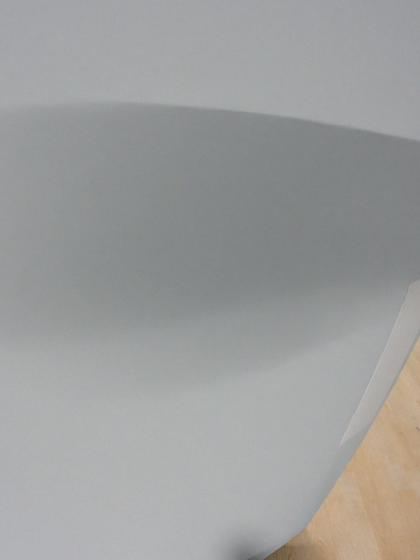

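Scene clock: 116.60 s.
earlier move: r2 done
r1.base_odometry: x=-1.803 y=+0.554 heading=-2.427
r1.turned_by_wheels: +0.000
r1.turned_by_imu: +0.000
r1.base_tilt: forward=-1.6 right=+1.3
r1.lidar_m: 0.25 - 0.25 0.28 0.57 3.09 2.95 3.03 2.57 0.42 2.38 0.29
r1.base_status: done
r1.joint_positions: lift_m=+0.124 arm_m=-0.001 wrist_yaw_rad=+3.209 wrist_pitch_rad=+0.002 wrist_roll_rad=+0.000 gripper_m=+0.056
r1.joint_status: not commanded
r1.measured_speeds: all 0
r1.motor_effort: lift_m=+20(20) arm_m=+12(12) wheel_0=+10(10) wheel_1=+13(14) wheel_2=-14(14)
r1.servo_current: wrist_yaw_rad=85(111) wrist_pitch_rad=39(52) wrist_roll_rad=52(72) gripper_m=39(46)
r1.contact_limits: translate_m 0.7
r1.hand_pose: x=-0.1234 y=+0.0677 z=+0.3019 quat_wxyz=(-0.034, -0.001, +0.000, +0.999) (m; r1's base frame)
r1.wrist_depth_mm: - - 131 - - - - / - - 131 - - - - / - 113 131 - - - - / - 131 175 - - - - / 195 - - - - - - / 212 1229 191 1182 187 1138 1118 / 212 759 759 798 778 759 809
r2.base_odometry: x=-1.301 y=+0.601 heading=-2.229
r2.turned_by_wheels: +0.000
r2.turned_by_imu: +0.002
r2.base_tilt: forward=-0.6 right=+0.0
r2.lidar_m: 0.49 0.64 3.30 3.12 2.48 2.42 1.85 1.43 1.41 1.53 2.29 0.74
r2.base_status: done
r2.joint_positions: lift_m=+0.683 arm_m=+0.200 wrist_yaw_rad=+0.008 wrist_pitch_rad=+0.003 wrist_roll_rad=+1.569 gripper_m=-0.024
r2.joint_status: not commanded
r2.measured_speeds: all 0
r2.motor_effort: lift_m=+21(21) arm_m=-4(4) wheel_0=+4(23) wheel_1=+0(11) wheel_2=+4(5)
r2.servo_current: wrist_yaw_rad=59(72) wrist_pitch_rad=46(52) wrist_roll_rad=33(59) gripper_m=78(91)
r2.contact_limits: strafe_m 0.4
r2.hand_pose: x=+0.6600 y=-0.0851 z=+0.8600 quat_wxyz=(+0.708, +0.707, +0.004, +0.002) (m; r2's base frame)
r2.wrist_depth_mm: - - - - - 1661 1160 / - - - 379 - 1576 1118 / - - - 330 410 1464 421 / - - - 281 307 1708 521 / - - - 186 256 1808 - / - 469 186 163 181 707 - / - 430 415 - 204 - -
wait: 2.17 of 4 s (r2 has come to rest)
pictures: none

Scene clock: 117.10 s.
move: r2 moving
r1: as last shown
r1.lidar_m: 0.25 - 0.25 0.29 0.57 3.07 2.95 3.02 2.55 0.39 2.38 0.29
r1.motor_effort: lift_m=+19(20) arm_m=+12(12) wheel_0=+9(10) wheel_1=+13(13) wheel_2=-14(14)
r1.servo_current: wrist_yaw_rad=85(104) wrist_pitch_rad=46(52) wrist_roll_rad=39(59) gripper_m=39(46)
r1.contact_limits: translate_m 0.7
r1.wrist_depth_mm: - - 131 - - - - / - - 131 - - - - / - 113 131 - - - - / - 131 176 - - - - / 195 - - - - - - / 212 1182 192 1182 188 1160 1118 / 211 759 759 798 778 759 798
r2.base_odometry: x=-1.301 y=+0.601 heading=-2.107
r2.turned_by_wheels: +0.122
r2.turned_by_imu: +0.105
r2.base_tilt: forward=-0.7 right=+0.1
r2.lidar_m: 0.50 0.74 3.30 2.89 2.45 2.43 1.73 1.43 1.44 1.62 2.68 0.69
r2.base_status: rotate_rad moving
r2.joint_positions: lift_m=+0.683 arm_m=+0.200 wrist_yaw_rad=-0.022 wrist_pitch_rad=+0.003 wrist_roll_rad=+1.569 gripper_m=-0.024
r2.joint_status: not commanded
r2.measured_speeds: translate_m=+0.001 strafe_m=+0.001 rotate_rad=+0.487 lift_m=+0.000 arm_m=+0.000 wrist_yaw_rad=-0.035 wrist_pitch_rad=+0.000 wrist_roll_rad=+0.000
r2.motor_effort: lift_m=+21(21) arm_m=+3(4) wheel_0=-17(18) wheel_1=-14(14) wheel_2=-27(27)
r2.servo_current: wrist_yaw_rad=137(137) wrist_pitch_rad=46(46) wrist_roll_rad=46(52) gripper_m=78(91)
r2.contact_limits: rotate_rad 0.8
r2.hand_pose: x=+0.6572 y=-0.0938 z=+0.8600 quat_wxyz=(+0.708, +0.707, -0.007, -0.009) (m; r2's base frame)
r2.wrist_depth_mm: - - - - - 1661 1138 / - - - 373 410 410 415 / - - - 309 353 1708 480 / - - - 211 291 1756 549 / - - - 179 245 707 - / - 455 187 157 180 - - / - 421 410 - 199 - -
pictures: none

Scene clock: 118.17 s.
earlier move: r2 done
r1.base_odometry: x=-1.803 y=+0.554 heading=-2.427
r1.turned_by_wheels: +0.000
r1.turned_by_imu: +0.000
r1.base_tilt: forward=-1.6 right=+1.3
r1.lidar_m: 0.25 - 0.25 0.29 0.56 3.08 2.95 3.03 2.55 0.42 2.36 0.29
r1.base_status: not commanded
r1.joint_positions: lift_m=+0.124 arm_m=-0.001 wrist_yaw_rad=+3.209 wrist_pitch_rad=+0.002 wrist_roll_rad=+0.000 gripper_m=+0.056
r1.joint_status: not commanded
r1.measured_speeds: all 0
r1.motor_effort: lift_m=+19(20) arm_m=+12(12) wheel_0=+9(10) wheel_1=+13(14) wheel_2=-14(14)
r1.servo_current: wrist_yaw_rad=78(117) wrist_pitch_rad=46(52) wrist_roll_rad=39(65) gripper_m=33(46)
r1.contact_limits: translate_m 0.7
r1.hand_pose: x=-0.1234 y=+0.0677 z=+0.3019 quat_wxyz=(-0.034, -0.001, +0.000, +0.999) (m; r1's base frame)
r1.wrist_depth_mm: - - 131 - - - - / - - 131 - - - - / - 113 131 - - - - / - 131 176 - - - - / 195 - - - - - - / 213 1229 192 1182 187 1160 1138 / 211 759 768 798 798 759 809
r2.base_odometry: x=-1.301 y=+0.601 heading=-1.829
r2.turned_by_wheels: +0.278
r2.turned_by_imu: +0.219
r2.base_tilt: forward=-0.7 right=+0.1
r2.lidar_m: 0.56 3.32 3.36 2.62 2.44 2.24 1.54 1.42 1.46 1.88 3.33 0.66
r2.base_status: done
r2.joint_positions: lift_m=+0.683 arm_m=+0.200 wrist_yaw_rad=+0.002 wrist_pitch_rad=+0.003 wrist_roll_rad=+1.569 gripper_m=-0.024
r2.joint_status: not commanded
r2.measured_speeds: all 0
r2.motor_effort: lift_m=+21(21) arm_m=+4(7) wheel_0=-2(24) wheel_1=-4(15) wheel_2=+1(30)
r2.servo_current: wrist_yaw_rad=33(143) wrist_pitch_rad=46(46) wrist_roll_rad=39(52) gripper_m=85(91)
r2.contact_limits: rotate_rad 0.8
r2.hand_pose: x=+0.6594 y=-0.0868 z=+0.8600 quat_wxyz=(+0.708, +0.707, +0.002, +0.000) (m; r2's base frame)
r2.wrist_depth_mm: - - - 207 273 1661 1205 / - - - 200 264 1661 492 / - - - 190 253 759 - / - 455 455 185 246 842 - / - 459 462 178 237 831 - / - 455 185 172 180 - - / - - 455 - 224 - -
wait: 1.07 of 4 s (r2 has come to rest)
pictures: r1_head_camera, r1_head_right_camera, r2_head_camera
Images, in order (width x height): r1_head_camera 420x560, r1_head_right_camera 420x672, r2_head_camera 420x560.

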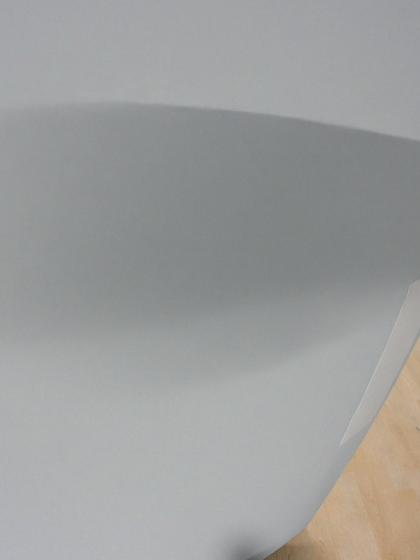

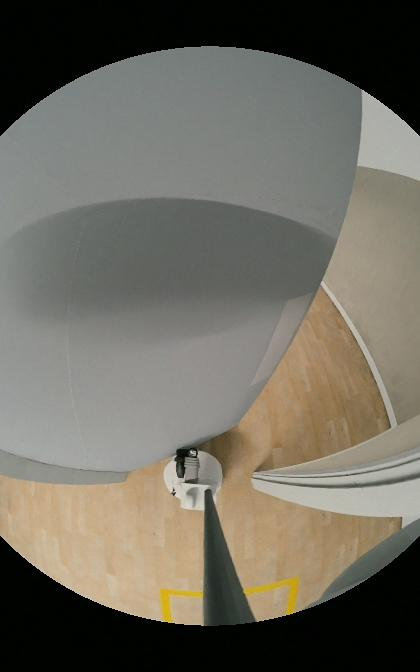

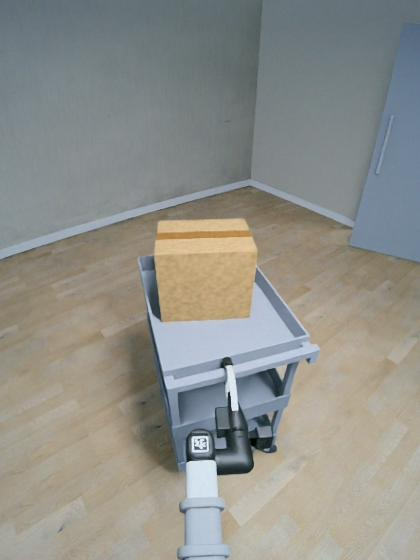

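move(
  blocking=false,
  r1={"base":{"translate_m":0.6},"contact_limits":{"translate_m":0.8},"pace":"slow"},
  r2={"base":{"strafe_m":-0.5},"contact_limits":{"strafe_m":0.5}},
)

wait(
  seconds=4,
)

move(
  blocking=false,
  r2={"base":{"rotate_rad":0.5},"contact_limits":{"rotate_rad":0.9},"pace":"slow"},
)

wait(
  seconds=2,
  cameras=["r2_head_camera"],
)

move(
  blocking=false,
  r2={"base":{"strafe_m":-0.5},"contact_limits":{"strafe_m":0.5}},
)

wait(
  seconds=4,
)

move(
  blocking=false,
  r2={"base":{"rotate_rad":0.5},"contact_limits":{"rotate_rad":0.9},"pace":"slow"},
)

wait(
  seconds=2,
  cameras=["r2_head_camera","r2_head_right_camera","r1_head_right_camera"],
)

Scene clock: 128.87 s.
move: r1 moving; r2 moving
r1.base_odometry: x=-1.812 y=+0.546 heading=-2.426
r1.turned_by_wheels: +0.001
r1.turned_by_imu: +0.001
r1.base_tilt: forward=-1.6 right=+1.3
r1.lidar_m: 0.25 - 0.25 0.27 0.56 3.11 2.97 3.07 0.45 0.40 2.35 0.32
r1.base_status: translate_m moving
r1.joint_positions: lift_m=+0.124 arm_m=-0.001 wrist_yaw_rad=+3.209 wrist_pitch_rad=+0.002 wrist_roll_rad=+0.000 gripper_m=+0.056
r1.joint_status: not commanded
r1.measured_speeds: translate_m=+0.049 strafe_m=+0.000 rotate_rad=-0.001 lift_m=+0.000 arm_m=+0.000 wrist_yaw_rad=+0.000 wrist_pitch_rad=+0.000 wrist_roll_rad=+0.000
r1.motor_effort: lift_m=+19(20) arm_m=+12(12) wheel_0=+11(14) wheel_1=+16(17) wheel_2=-17(19)
r1.servo_current: wrist_yaw_rad=72(111) wrist_pitch_rad=39(46) wrist_roll_rad=52(72) gripper_m=39(52)
r1.contact_limits: translate_m 0.8
r1.hand_pose: x=-0.1234 y=+0.0677 z=+0.3019 quat_wxyz=(-0.034, -0.001, +0.000, +0.999) (m; r1's base frame)
r1.wrist_depth_mm: - - 131 - - - - / - - 130 - - - - / - 113 131 - - - - / - 131 174 - - - - / 195 - - - - - - / 212 1205 192 1182 187 1182 1098 / 211 759 759 798 788 768 798
r2.base_odometry: x=-1.336 y=+0.610 heading=-1.828
r2.turned_by_wheels: +0.001
r2.turned_by_imu: +0.002
r2.base_tilt: forward=-0.7 right=+0.0
r2.lidar_m: 0.53 3.34 3.41 2.67 2.46 2.22 1.50 1.39 1.44 1.84 3.33 0.68
r2.base_status: strafe_m moving
r2.joint_positions: lift_m=+0.683 arm_m=+0.200 wrist_yaw_rad=+0.008 wrist_pitch_rad=+0.003 wrist_roll_rad=+1.569 gripper_m=-0.024
r2.joint_status: not commanded
r2.measured_speeds: translate_m=+0.001 strafe_m=-0.142 rotate_rad=-0.002 lift_m=+0.000 arm_m=+0.000 wrist_yaw_rad=+0.007 wrist_pitch_rad=+0.000 wrist_roll_rad=+0.000
r2.motor_effort: lift_m=+21(21) arm_m=+4(4) wheel_0=+18(21) wheel_1=-9(11) wheel_2=+2(2)
r2.servo_current: wrist_yaw_rad=65(65) wrist_pitch_rad=33(46) wrist_roll_rad=46(52) gripper_m=78(91)
r2.contact_limits: strafe_m 0.5
r2.hand_pose: x=+0.6600 y=-0.0851 z=+0.8600 quat_wxyz=(+0.708, +0.707, +0.004, +0.002) (m; r2's base frame)
r2.wrist_depth_mm: - - - 207 274 1618 1205 / - - - 200 264 1661 496 / - - - 191 253 778 - / - 459 455 185 246 854 - / - 452 455 179 236 820 - / - 455 189 172 179 - - / - - 455 - 224 - -
pictures: none

Scene clock: 131.37 s.
earlier move: r1 moving; r2 done
r1.base_odometry: x=-1.992 y=+0.390 heading=-2.426
r1.turned_by_wheels: +0.000
r1.turned_by_imu: +0.000
r1.base_tilt: forward=-1.6 right=+1.3
r1.lidar_m: 0.25 0.25 - 0.25 0.35 3.34 3.22 3.28 0.51 0.86 2.38 3.13
r1.base_status: translate_m moving
r1.joint_positions: lift_m=+0.124 arm_m=+0.000 wrist_yaw_rad=+3.196 wrist_pitch_rad=+0.002 wrist_roll_rad=+0.000 gripper_m=+0.056
r1.joint_status: not commanded
r1.measured_speeds: translate_m=+0.100 strafe_m=+0.000 rotate_rad=-0.001 lift_m=+0.000 arm_m=+0.000 wrist_yaw_rad=+0.000 wrist_pitch_rad=+0.000 wrist_roll_rad=+0.000
r1.motor_effort: lift_m=+19(20) arm_m=+5(12) wheel_0=+6(14) wheel_1=+14(20) wheel_2=-11(19)
r1.servo_current: wrist_yaw_rad=46(111) wrist_pitch_rad=39(52) wrist_roll_rad=46(72) gripper_m=39(52)
r1.contact_limits: translate_m 0.8
r1.hand_pose: x=-0.1219 y=+0.0715 z=+0.3019 quat_wxyz=(-0.027, -0.001, +0.000, +1.000) (m; r1's base frame)
r1.wrist_depth_mm: - 132 133 - - - - / - 116 132 - - - - / - 114 138 - - - - / - 134 185 - - - - / 205 - - - - - - / 220 1229 193 1182 187 1118 1118 / 218 759 750 798 778 768 768
r2.base_odometry: x=-1.785 y=+0.728 heading=-1.828
r2.turned_by_wheels: +0.000
r2.turned_by_imu: +0.007
r2.base_tilt: forward=-0.7 right=+0.0
r2.lidar_m: 0.47 0.53 3.65 3.03 2.85 1.81 1.22 1.10 1.15 1.51 2.96 2.55
r2.base_status: done
r2.joint_positions: lift_m=+0.683 arm_m=+0.200 wrist_yaw_rad=+0.014 wrist_pitch_rad=+0.003 wrist_roll_rad=+1.569 gripper_m=-0.024
r2.joint_status: not commanded
r2.measured_speeds: all 0
r2.motor_effort: lift_m=+21(21) arm_m=+4(4) wheel_0=+7(23) wheel_1=+1(11) wheel_2=+6(8)
r2.servo_current: wrist_yaw_rad=85(98) wrist_pitch_rad=46(46) wrist_roll_rad=46(59) gripper_m=85(91)
r2.contact_limits: strafe_m 0.5
r2.hand_pose: x=+0.6605 y=-0.0833 z=+0.8600 quat_wxyz=(+0.708, +0.707, +0.006, +0.004) (m; r2's base frame)
r2.wrist_depth_mm: - - - - - 1618 1138 / - - - - - 1708 1182 / - - - 407 - 1537 1098 / - - - 324 424 1499 477 / - - - 207 294 1708 508 / - - - 163 179 1808 - / - - 404 - 201 - -
wait: 2.50 of 4 s (r2 has come to rest)
pictures: none

Scene clock: 131.87 s.
earlier move: r1 moving
move: r2 moving
r1.base_odometry: x=-2.030 y=+0.357 heading=-2.426
r1.turned_by_wheels: +0.000
r1.turned_by_imu: +0.000
r1.base_tilt: forward=-1.6 right=+1.3
r1.lidar_m: 0.26 0.25 - 0.25 0.34 3.38 3.28 3.30 0.52 0.99 2.35 3.12
r1.base_status: translate_m moving
r1.joint_positions: lift_m=+0.124 arm_m=+0.000 wrist_yaw_rad=+3.196 wrist_pitch_rad=+0.002 wrist_roll_rad=+0.000 gripper_m=+0.056
r1.joint_status: not commanded
r1.measured_speeds: translate_m=+0.101 strafe_m=+0.000 rotate_rad=+0.003 lift_m=+0.000 arm_m=+0.000 wrist_yaw_rad=+0.000 wrist_pitch_rad=+0.000 wrist_roll_rad=+0.000
r1.motor_effort: lift_m=+20(20) arm_m=+5(5) wheel_0=+6(8) wheel_1=+13(15) wheel_2=-9(12)
r1.servo_current: wrist_yaw_rad=33(72) wrist_pitch_rad=39(46) wrist_roll_rad=59(59) gripper_m=39(46)
r1.contact_limits: translate_m 0.8
r1.hand_pose: x=-0.1219 y=+0.0715 z=+0.3019 quat_wxyz=(-0.027, -0.001, +0.000, +1.000) (m; r1's base frame)
r1.wrist_depth_mm: - 133 133 - - - - / - 116 133 - - - - / - 114 138 - - - - / - 134 185 - - - - / 205 - - - - - - / 218 1229 194 1205 187 1138 1098 / 218 759 750 798 778 759 759
r2.base_odometry: x=-1.785 y=+0.728 heading=-1.706
r2.turned_by_wheels: +0.122
r2.turned_by_imu: +0.118
r2.base_tilt: forward=-0.7 right=+0.1
r2.lidar_m: 0.49 0.61 3.79 2.93 2.84 1.58 1.19 1.12 1.21 1.71 2.95 0.71
r2.base_status: rotate_rad moving
r2.joint_positions: lift_m=+0.683 arm_m=+0.200 wrist_yaw_rad=-0.009 wrist_pitch_rad=+0.003 wrist_roll_rad=+1.570 gripper_m=-0.024
r2.joint_status: not commanded
r2.measured_speeds: translate_m=-0.003 strafe_m=-0.002 rotate_rad=+0.481 lift_m=+0.000 arm_m=+0.000 wrist_yaw_rad=-0.094 wrist_pitch_rad=+0.000 wrist_roll_rad=+0.000
r2.motor_effort: lift_m=+21(21) arm_m=+5(5) wheel_0=-12(13) wheel_1=-11(11) wheel_2=-18(18)
r2.servo_current: wrist_yaw_rad=78(91) wrist_pitch_rad=39(46) wrist_roll_rad=39(52) gripper_m=85(85)
r2.contact_limits: rotate_rad 0.9
r2.hand_pose: x=+0.6584 y=-0.0901 z=+0.8600 quat_wxyz=(+0.707, +0.707, -0.002, -0.004) (m; r2's base frame)
r2.wrist_depth_mm: - - - - - 1661 1160 / - - - - - 1708 1160 / - - - 364 421 1464 421 / - - - 291 342 1708 492 / - - - 182 258 1808 554 / - - 187 150 182 640 - / - 421 410 - 198 - -
pictures: none

Scene clock: 133.07 s.
earlier move: r1 moving; r2 done
r1.base_odometry: x=-2.120 y=+0.278 heading=-2.426
r1.turned_by_wheels: +0.000
r1.turned_by_imu: +0.000
r1.base_tilt: forward=-1.6 right=+1.3
r1.lidar_m: 0.27 0.25 - 0.25 0.29 0.79 3.39 0.62 0.59 1.43 2.35 3.13
r1.base_status: translate_m moving
r1.joint_positions: lift_m=+0.124 arm_m=+0.000 wrist_yaw_rad=+3.196 wrist_pitch_rad=+0.002 wrist_roll_rad=+0.000 gripper_m=+0.056
r1.joint_status: not commanded
r1.measured_speeds: translate_m=+0.102 strafe_m=+0.000 rotate_rad=-0.006 lift_m=+0.000 arm_m=+0.000 wrist_yaw_rad=+0.000 wrist_pitch_rad=+0.000 wrist_roll_rad=+0.000
r1.motor_effort: lift_m=+19(20) arm_m=+4(5) wheel_0=+6(8) wheel_1=+12(15) wheel_2=-9(12)
r1.servo_current: wrist_yaw_rad=52(72) wrist_pitch_rad=46(52) wrist_roll_rad=46(65) gripper_m=39(52)
r1.contact_limits: translate_m 0.8
r1.hand_pose: x=-0.1219 y=+0.0715 z=+0.3019 quat_wxyz=(-0.027, -0.001, +0.000, +1.000) (m; r1's base frame)
r1.wrist_depth_mm: - 133 132 - - - - / - 116 133 - - - - / - 114 138 - - - - / - 134 185 - - - - / 205 - - - - - - / 220 1205 193 1205 187 1138 1138 / 218 759 759 788 778 759 750
r2.base_odometry: x=-1.784 y=+0.728 heading=-1.329
r2.turned_by_wheels: +0.377
r2.turned_by_imu: +0.317
r2.base_tilt: forward=-0.6 right=+0.1
r2.lidar_m: 0.53 3.64 3.17 2.87 1.98 1.28 1.13 1.14 1.42 2.87 2.43 0.64
r2.base_status: done
r2.joint_positions: lift_m=+0.683 arm_m=+0.200 wrist_yaw_rad=-0.001 wrist_pitch_rad=+0.003 wrist_roll_rad=+1.570 gripper_m=-0.024
r2.joint_status: not commanded
r2.measured_speeds: all 0
r2.motor_effort: lift_m=+21(21) arm_m=+4(8) wheel_0=-2(25) wheel_1=-3(16) wheel_2=-4(31)
r2.servo_current: wrist_yaw_rad=33(163) wrist_pitch_rad=46(52) wrist_roll_rad=39(59) gripper_m=85(85)
r2.contact_limits: rotate_rad 0.9
r2.hand_pose: x=+0.6592 y=-0.0876 z=+0.8600 quat_wxyz=(+0.708, +0.707, +0.001, -0.001) (m; r2's base frame)
r2.wrist_depth_mm: - - - 208 274 1661 1182 / - - - 200 265 1661 500 / - - - 191 253 820 - / - 452 455 184 245 842 - / - 452 455 178 236 831 - / - 452 187 171 181 - - / - - 452 - 223 - -
wait: 1.20 of 2 s (r2 has come to rest)
pictures: r2_head_camera
Images, in order (width x height): r2_head_camera 420x560.

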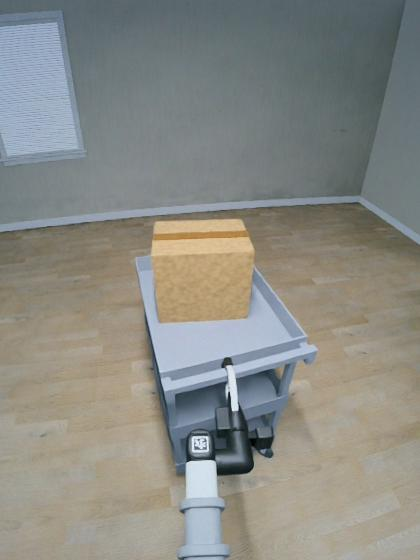

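Scene clock: 133.57 s.
earlier move: r1 moving
move: r2 moving
r1.base_odometry: x=-2.158 y=+0.245 heading=-2.426
r1.turned_by_wheels: +0.000
r1.turned_by_imu: +0.000
r1.base_tilt: forward=-1.6 right=+1.3
r1.lidar_m: 0.31 0.25 - 0.25 0.27 0.79 3.46 0.66 0.63 1.60 2.34 3.13
r1.base_status: translate_m moving
r1.joint_positions: lift_m=+0.124 arm_m=+0.000 wrist_yaw_rad=+3.196 wrist_pitch_rad=+0.002 wrist_roll_rad=+0.000 gripper_m=+0.056
r1.joint_status: not commanded
r1.measured_speeds: translate_m=+0.101 strafe_m=+0.000 rotate_rad=-0.001 lift_m=+0.000 arm_m=+0.000 wrist_yaw_rad=+0.000 wrist_pitch_rad=+0.000 wrist_roll_rad=+0.000
r1.motor_effort: lift_m=+19(20) arm_m=+5(5) wheel_0=+6(6) wheel_1=+12(13) wheel_2=-8(9)
r1.servo_current: wrist_yaw_rad=59(59) wrist_pitch_rad=52(52) wrist_roll_rad=59(59) gripper_m=39(46)
r1.contact_limits: translate_m 0.8
r1.hand_pose: x=-0.1219 y=+0.0715 z=+0.3019 quat_wxyz=(-0.027, -0.001, +0.000, +1.000) (m; r1's base frame)
r1.wrist_depth_mm: - 133 133 - - - - / - 116 133 - - - - / - 114 138 - - - - / - 134 185 - - - - / 205 - - - - - - / 219 1229 194 1229 187 1118 1098 / 218 750 759 798 788 759 759
r2.base_odometry: x=-1.820 y=+0.720 heading=-1.328
r2.turned_by_wheels: +0.001
r2.turned_by_imu: +0.002
r2.base_tilt: forward=-0.7 right=+0.1
r2.lidar_m: 0.54 3.65 3.19 2.91 1.97 1.29 1.12 1.15 1.42 2.84 2.39 0.68
r2.base_status: strafe_m moving
r2.joint_positions: lift_m=+0.683 arm_m=+0.200 wrist_yaw_rad=+0.006 wrist_pitch_rad=+0.003 wrist_roll_rad=+1.570 gripper_m=-0.024
r2.joint_status: not commanded
r2.measured_speeds: translate_m=-0.001 strafe_m=-0.140 rotate_rad=+0.004 lift_m=+0.000 arm_m=+0.000 wrist_yaw_rad=+0.009 wrist_pitch_rad=+0.000 wrist_roll_rad=+0.000
r2.motor_effort: lift_m=+21(21) arm_m=+4(4) wheel_0=+18(19) wheel_1=-8(10) wheel_2=+0(3)
r2.servo_current: wrist_yaw_rad=46(52) wrist_pitch_rad=46(46) wrist_roll_rad=39(59) gripper_m=78(85)
r2.contact_limits: strafe_m 0.5
r2.hand_pose: x=+0.6598 y=-0.0857 z=+0.8600 quat_wxyz=(+0.708, +0.707, +0.003, +0.001) (m; r2's base frame)
r2.wrist_depth_mm: - - - 209 277 1618 1205 / - - - 200 266 1708 484 / - - - 191 254 820 - / - 449 452 185 246 854 - / - 452 452 179 237 831 - / - 452 188 171 179 - - / - - 449 - 223 - -
pictures: none

Scene clock: 135.63 s.
earlier move: r1 done; r2 moving
r1.base_odometry: x=-2.255 y=+0.161 heading=-2.426
r1.turned_by_wheels: +0.000
r1.turned_by_imu: +0.000
r1.base_tilt: forward=-1.6 right=+1.2
r1.lidar_m: 1.81 0.25 - 0.25 0.25 0.60 3.62 0.70 0.81 1.99 2.31 3.08
r1.base_status: done
r1.joint_positions: lift_m=+0.124 arm_m=+0.000 wrist_yaw_rad=+3.196 wrist_pitch_rad=+0.002 wrist_roll_rad=+0.000 gripper_m=+0.056
r1.joint_status: not commanded
r1.measured_speeds: all 0
r1.motor_effort: lift_m=+19(20) arm_m=+4(5) wheel_0=+2(7) wheel_1=+10(14) wheel_2=-5(9)
r1.servo_current: wrist_yaw_rad=46(65) wrist_pitch_rad=39(52) wrist_roll_rad=46(72) gripper_m=39(46)
r1.contact_limits: translate_m 0.8
r1.hand_pose: x=-0.1219 y=+0.0715 z=+0.3019 quat_wxyz=(-0.027, -0.001, +0.000, +1.000) (m; r1's base frame)
r1.wrist_depth_mm: - 133 132 - - - 569 / - 116 133 - - - 597 / - 114 138 - - - - / - 134 185 - - - - / 205 - - - - - 1537 / 219 1229 194 1205 187 1138 931 / 218 741 759 798 778 759 715
r2.base_odometry: x=-2.267 y=+0.609 heading=-1.328
r2.turned_by_wheels: +0.000
r2.turned_by_imu: +0.006
r2.base_tilt: forward=-0.7 right=+0.1
r2.lidar_m: 0.46 0.57 3.68 3.37 1.81 1.19 1.06 1.06 1.32 2.44 1.99 0.80
r2.base_status: strafe_m moving
r2.joint_positions: lift_m=+0.683 arm_m=+0.200 wrist_yaw_rad=+0.013 wrist_pitch_rad=+0.003 wrist_roll_rad=+1.570 gripper_m=-0.024
r2.joint_status: not commanded
r2.measured_speeds: translate_m=-0.001 strafe_m=-0.045 rotate_rad=+0.005 lift_m=+0.000 arm_m=+0.000 wrist_yaw_rad=+0.000 wrist_pitch_rad=+0.000 wrist_roll_rad=+0.000
r2.motor_effort: lift_m=+21(21) arm_m=-4(4) wheel_0=+2(22) wheel_1=-2(10) wheel_2=+7(10)
r2.servo_current: wrist_yaw_rad=78(98) wrist_pitch_rad=39(46) wrist_roll_rad=59(59) gripper_m=78(85)
r2.contact_limits: strafe_m 0.5
r2.hand_pose: x=+0.6604 y=-0.0838 z=+0.8600 quat_wxyz=(+0.708, +0.707, +0.006, +0.003) (m; r2's base frame)
r2.wrist_depth_mm: - - - - - 1618 1138 / - - - - - 1661 1160 / - - - 310 415 418 418 / - - - 307 349 1708 484 / - - - 188 264 1708 - / - - 187 159 180 661 - / - 430 413 - 195 - -
wait: 2.07 of 4 s (r1 has come to rest)
pictures: none

Scene clock: 136.13 s.
earlier move: r2 done
move: r2 moving
r1: as last shown
r1.base_tilt: forward=-1.6 right=+1.3
r1.lidar_m: 1.78 0.25 - 0.25 0.27 0.62 3.62 0.73 0.81 1.99 2.33 3.13
r1.motor_effort: lift_m=+20(20) arm_m=+5(5) wheel_0=+3(3) wheel_1=+11(11) wheel_2=-5(5)
r1.servo_current: wrist_yaw_rad=39(65) wrist_pitch_rad=46(46) wrist_roll_rad=59(59) gripper_m=39(46)
r1.contact_limits: translate_m 0.8
r1.wrist_depth_mm: - 132 132 - - - 574 / - 116 132 - - - 597 / - 114 138 - - - - / - 134 185 - - - - / 205 - - - - - 1537 / 219 1229 193 1160 187 1138 931 / 219 750 750 788 788 759 715
r2.base_odometry: x=-2.270 y=+0.608 heading=-1.207
r2.turned_by_wheels: +0.122
r2.turned_by_imu: +0.104
r2.base_tilt: forward=-0.6 right=+0.1
r2.lidar_m: 0.49 0.63 3.52 3.35 1.58 1.14 1.06 1.10 1.47 2.43 1.95 0.73
r2.base_status: rotate_rad moving
r2.joint_positions: lift_m=+0.683 arm_m=+0.200 wrist_yaw_rad=-0.018 wrist_pitch_rad=+0.003 wrist_roll_rad=+1.570 gripper_m=-0.024
r2.joint_status: not commanded
r2.measured_speeds: translate_m=+0.009 strafe_m=-0.005 rotate_rad=+0.484 lift_m=+0.000 arm_m=+0.000 wrist_yaw_rad=-0.017 wrist_pitch_rad=+0.000 wrist_roll_rad=+0.000
r2.motor_effort: lift_m=+21(21) arm_m=+3(4) wheel_0=-16(16) wheel_1=-11(12) wheel_2=-26(27)
r2.servo_current: wrist_yaw_rad=98(98) wrist_pitch_rad=46(46) wrist_roll_rad=46(52) gripper_m=78(85)
r2.contact_limits: rotate_rad 0.9
r2.hand_pose: x=+0.6576 y=-0.0926 z=+0.8600 quat_wxyz=(+0.707, +0.707, -0.005, -0.008) (m; r2's base frame)
r2.wrist_depth_mm: - - - - - 1661 1160 / - - - 379 - 1661 1182 / - - - 279 407 1499 410 / - - - 281 315 1708 492 / - - - 178 253 1661 - / - - 186 148 181 654 - / - 418 404 - 196 - -
pictures: none

Scene clock: 137.33 s.
earlier move: r2 done
r1.base_odometry: x=-2.255 y=+0.161 heading=-2.426
r1.turned_by_wheels: +0.000
r1.turned_by_imu: +0.000
r1.base_tilt: forward=-1.6 right=+1.3
r1.lidar_m: 1.84 0.25 - 0.25 0.26 0.61 3.60 0.71 0.81 2.01 2.34 3.09
r1.base_status: not commanded
r1.joint_positions: lift_m=+0.124 arm_m=+0.000 wrist_yaw_rad=+3.196 wrist_pitch_rad=+0.002 wrist_roll_rad=+0.000 gripper_m=+0.056
r1.joint_status: not commanded
r1.measured_speeds: all 0
r1.motor_effort: lift_m=+20(20) arm_m=+5(5) wheel_0=+2(3) wheel_1=+10(11) wheel_2=-5(5)
r1.servo_current: wrist_yaw_rad=65(65) wrist_pitch_rad=39(46) wrist_roll_rad=52(65) gripper_m=39(46)
r1.contact_limits: translate_m 0.8
r1.hand_pose: x=-0.1219 y=+0.0715 z=+0.3019 quat_wxyz=(-0.027, -0.001, +0.000, +1.000) (m; r1's base frame)
r1.wrist_depth_mm: - 133 132 - - - 569 / - 116 133 - - - 597 / - 114 138 - - - - / - 134 185 - - - - / 205 - - - - - 1499 / 219 1205 195 1205 187 1138 960 / 217 759 750 788 788 750 707
r2.base_odometry: x=-2.270 y=+0.608 heading=-0.830
r2.turned_by_wheels: +0.377
r2.turned_by_imu: +0.308
r2.base_tilt: forward=-0.7 right=+0.0
r2.lidar_m: 0.58 3.91 3.39 2.18 1.24 1.05 1.08 1.25 2.24 2.20 1.93 0.63
r2.base_status: done
r2.joint_positions: lift_m=+0.683 arm_m=+0.200 wrist_yaw_rad=-0.001 wrist_pitch_rad=+0.003 wrist_roll_rad=+1.570 gripper_m=-0.024
r2.joint_status: not commanded
r2.measured_speeds: all 0
r2.motor_effort: lift_m=+21(21) arm_m=+6(7) wheel_0=-8(21) wheel_1=-6(14) wheel_2=-8(28)
r2.servo_current: wrist_yaw_rad=52(130) wrist_pitch_rad=39(46) wrist_roll_rad=52(59) gripper_m=78(85)
r2.contact_limits: rotate_rad 0.9
r2.hand_pose: x=+0.6590 y=-0.0877 z=+0.8600 quat_wxyz=(+0.708, +0.707, +0.001, -0.002) (m; r2's base frame)
r2.wrist_depth_mm: - - - 195 262 1661 1205 / - - - 190 254 1661 504 / - - - 185 247 809 - / - 449 449 180 240 842 - / - 449 452 176 234 809 - / - 455 186 170 180 - - / - - 462 - 224 - -
wait: 1.20 of 2 s (r2 has come to rest)
pictures: r1_head_right_camera, r2_head_camera, r2_head_right_camera
Images, in order (width x height): r1_head_right_camera 420x672, r2_head_camera 420x560, r2_head_right_camera 420x672.

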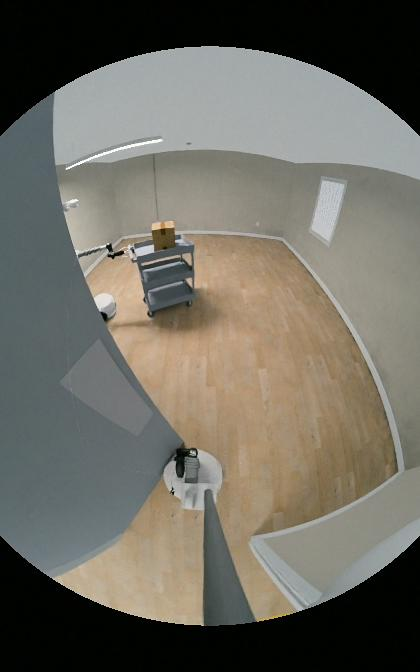

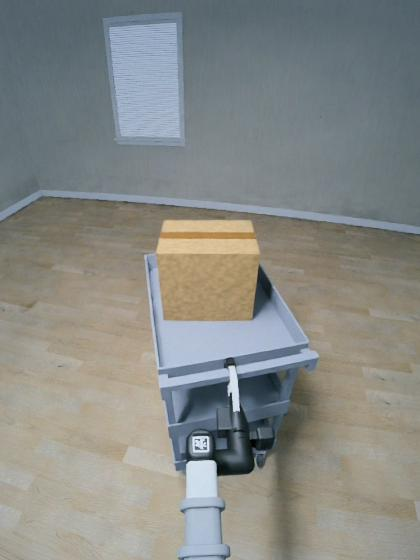

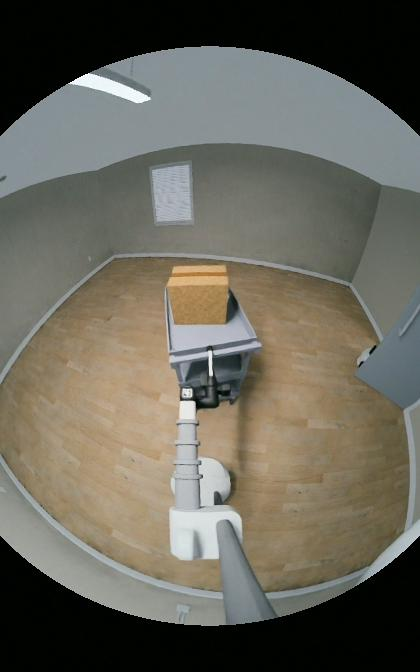

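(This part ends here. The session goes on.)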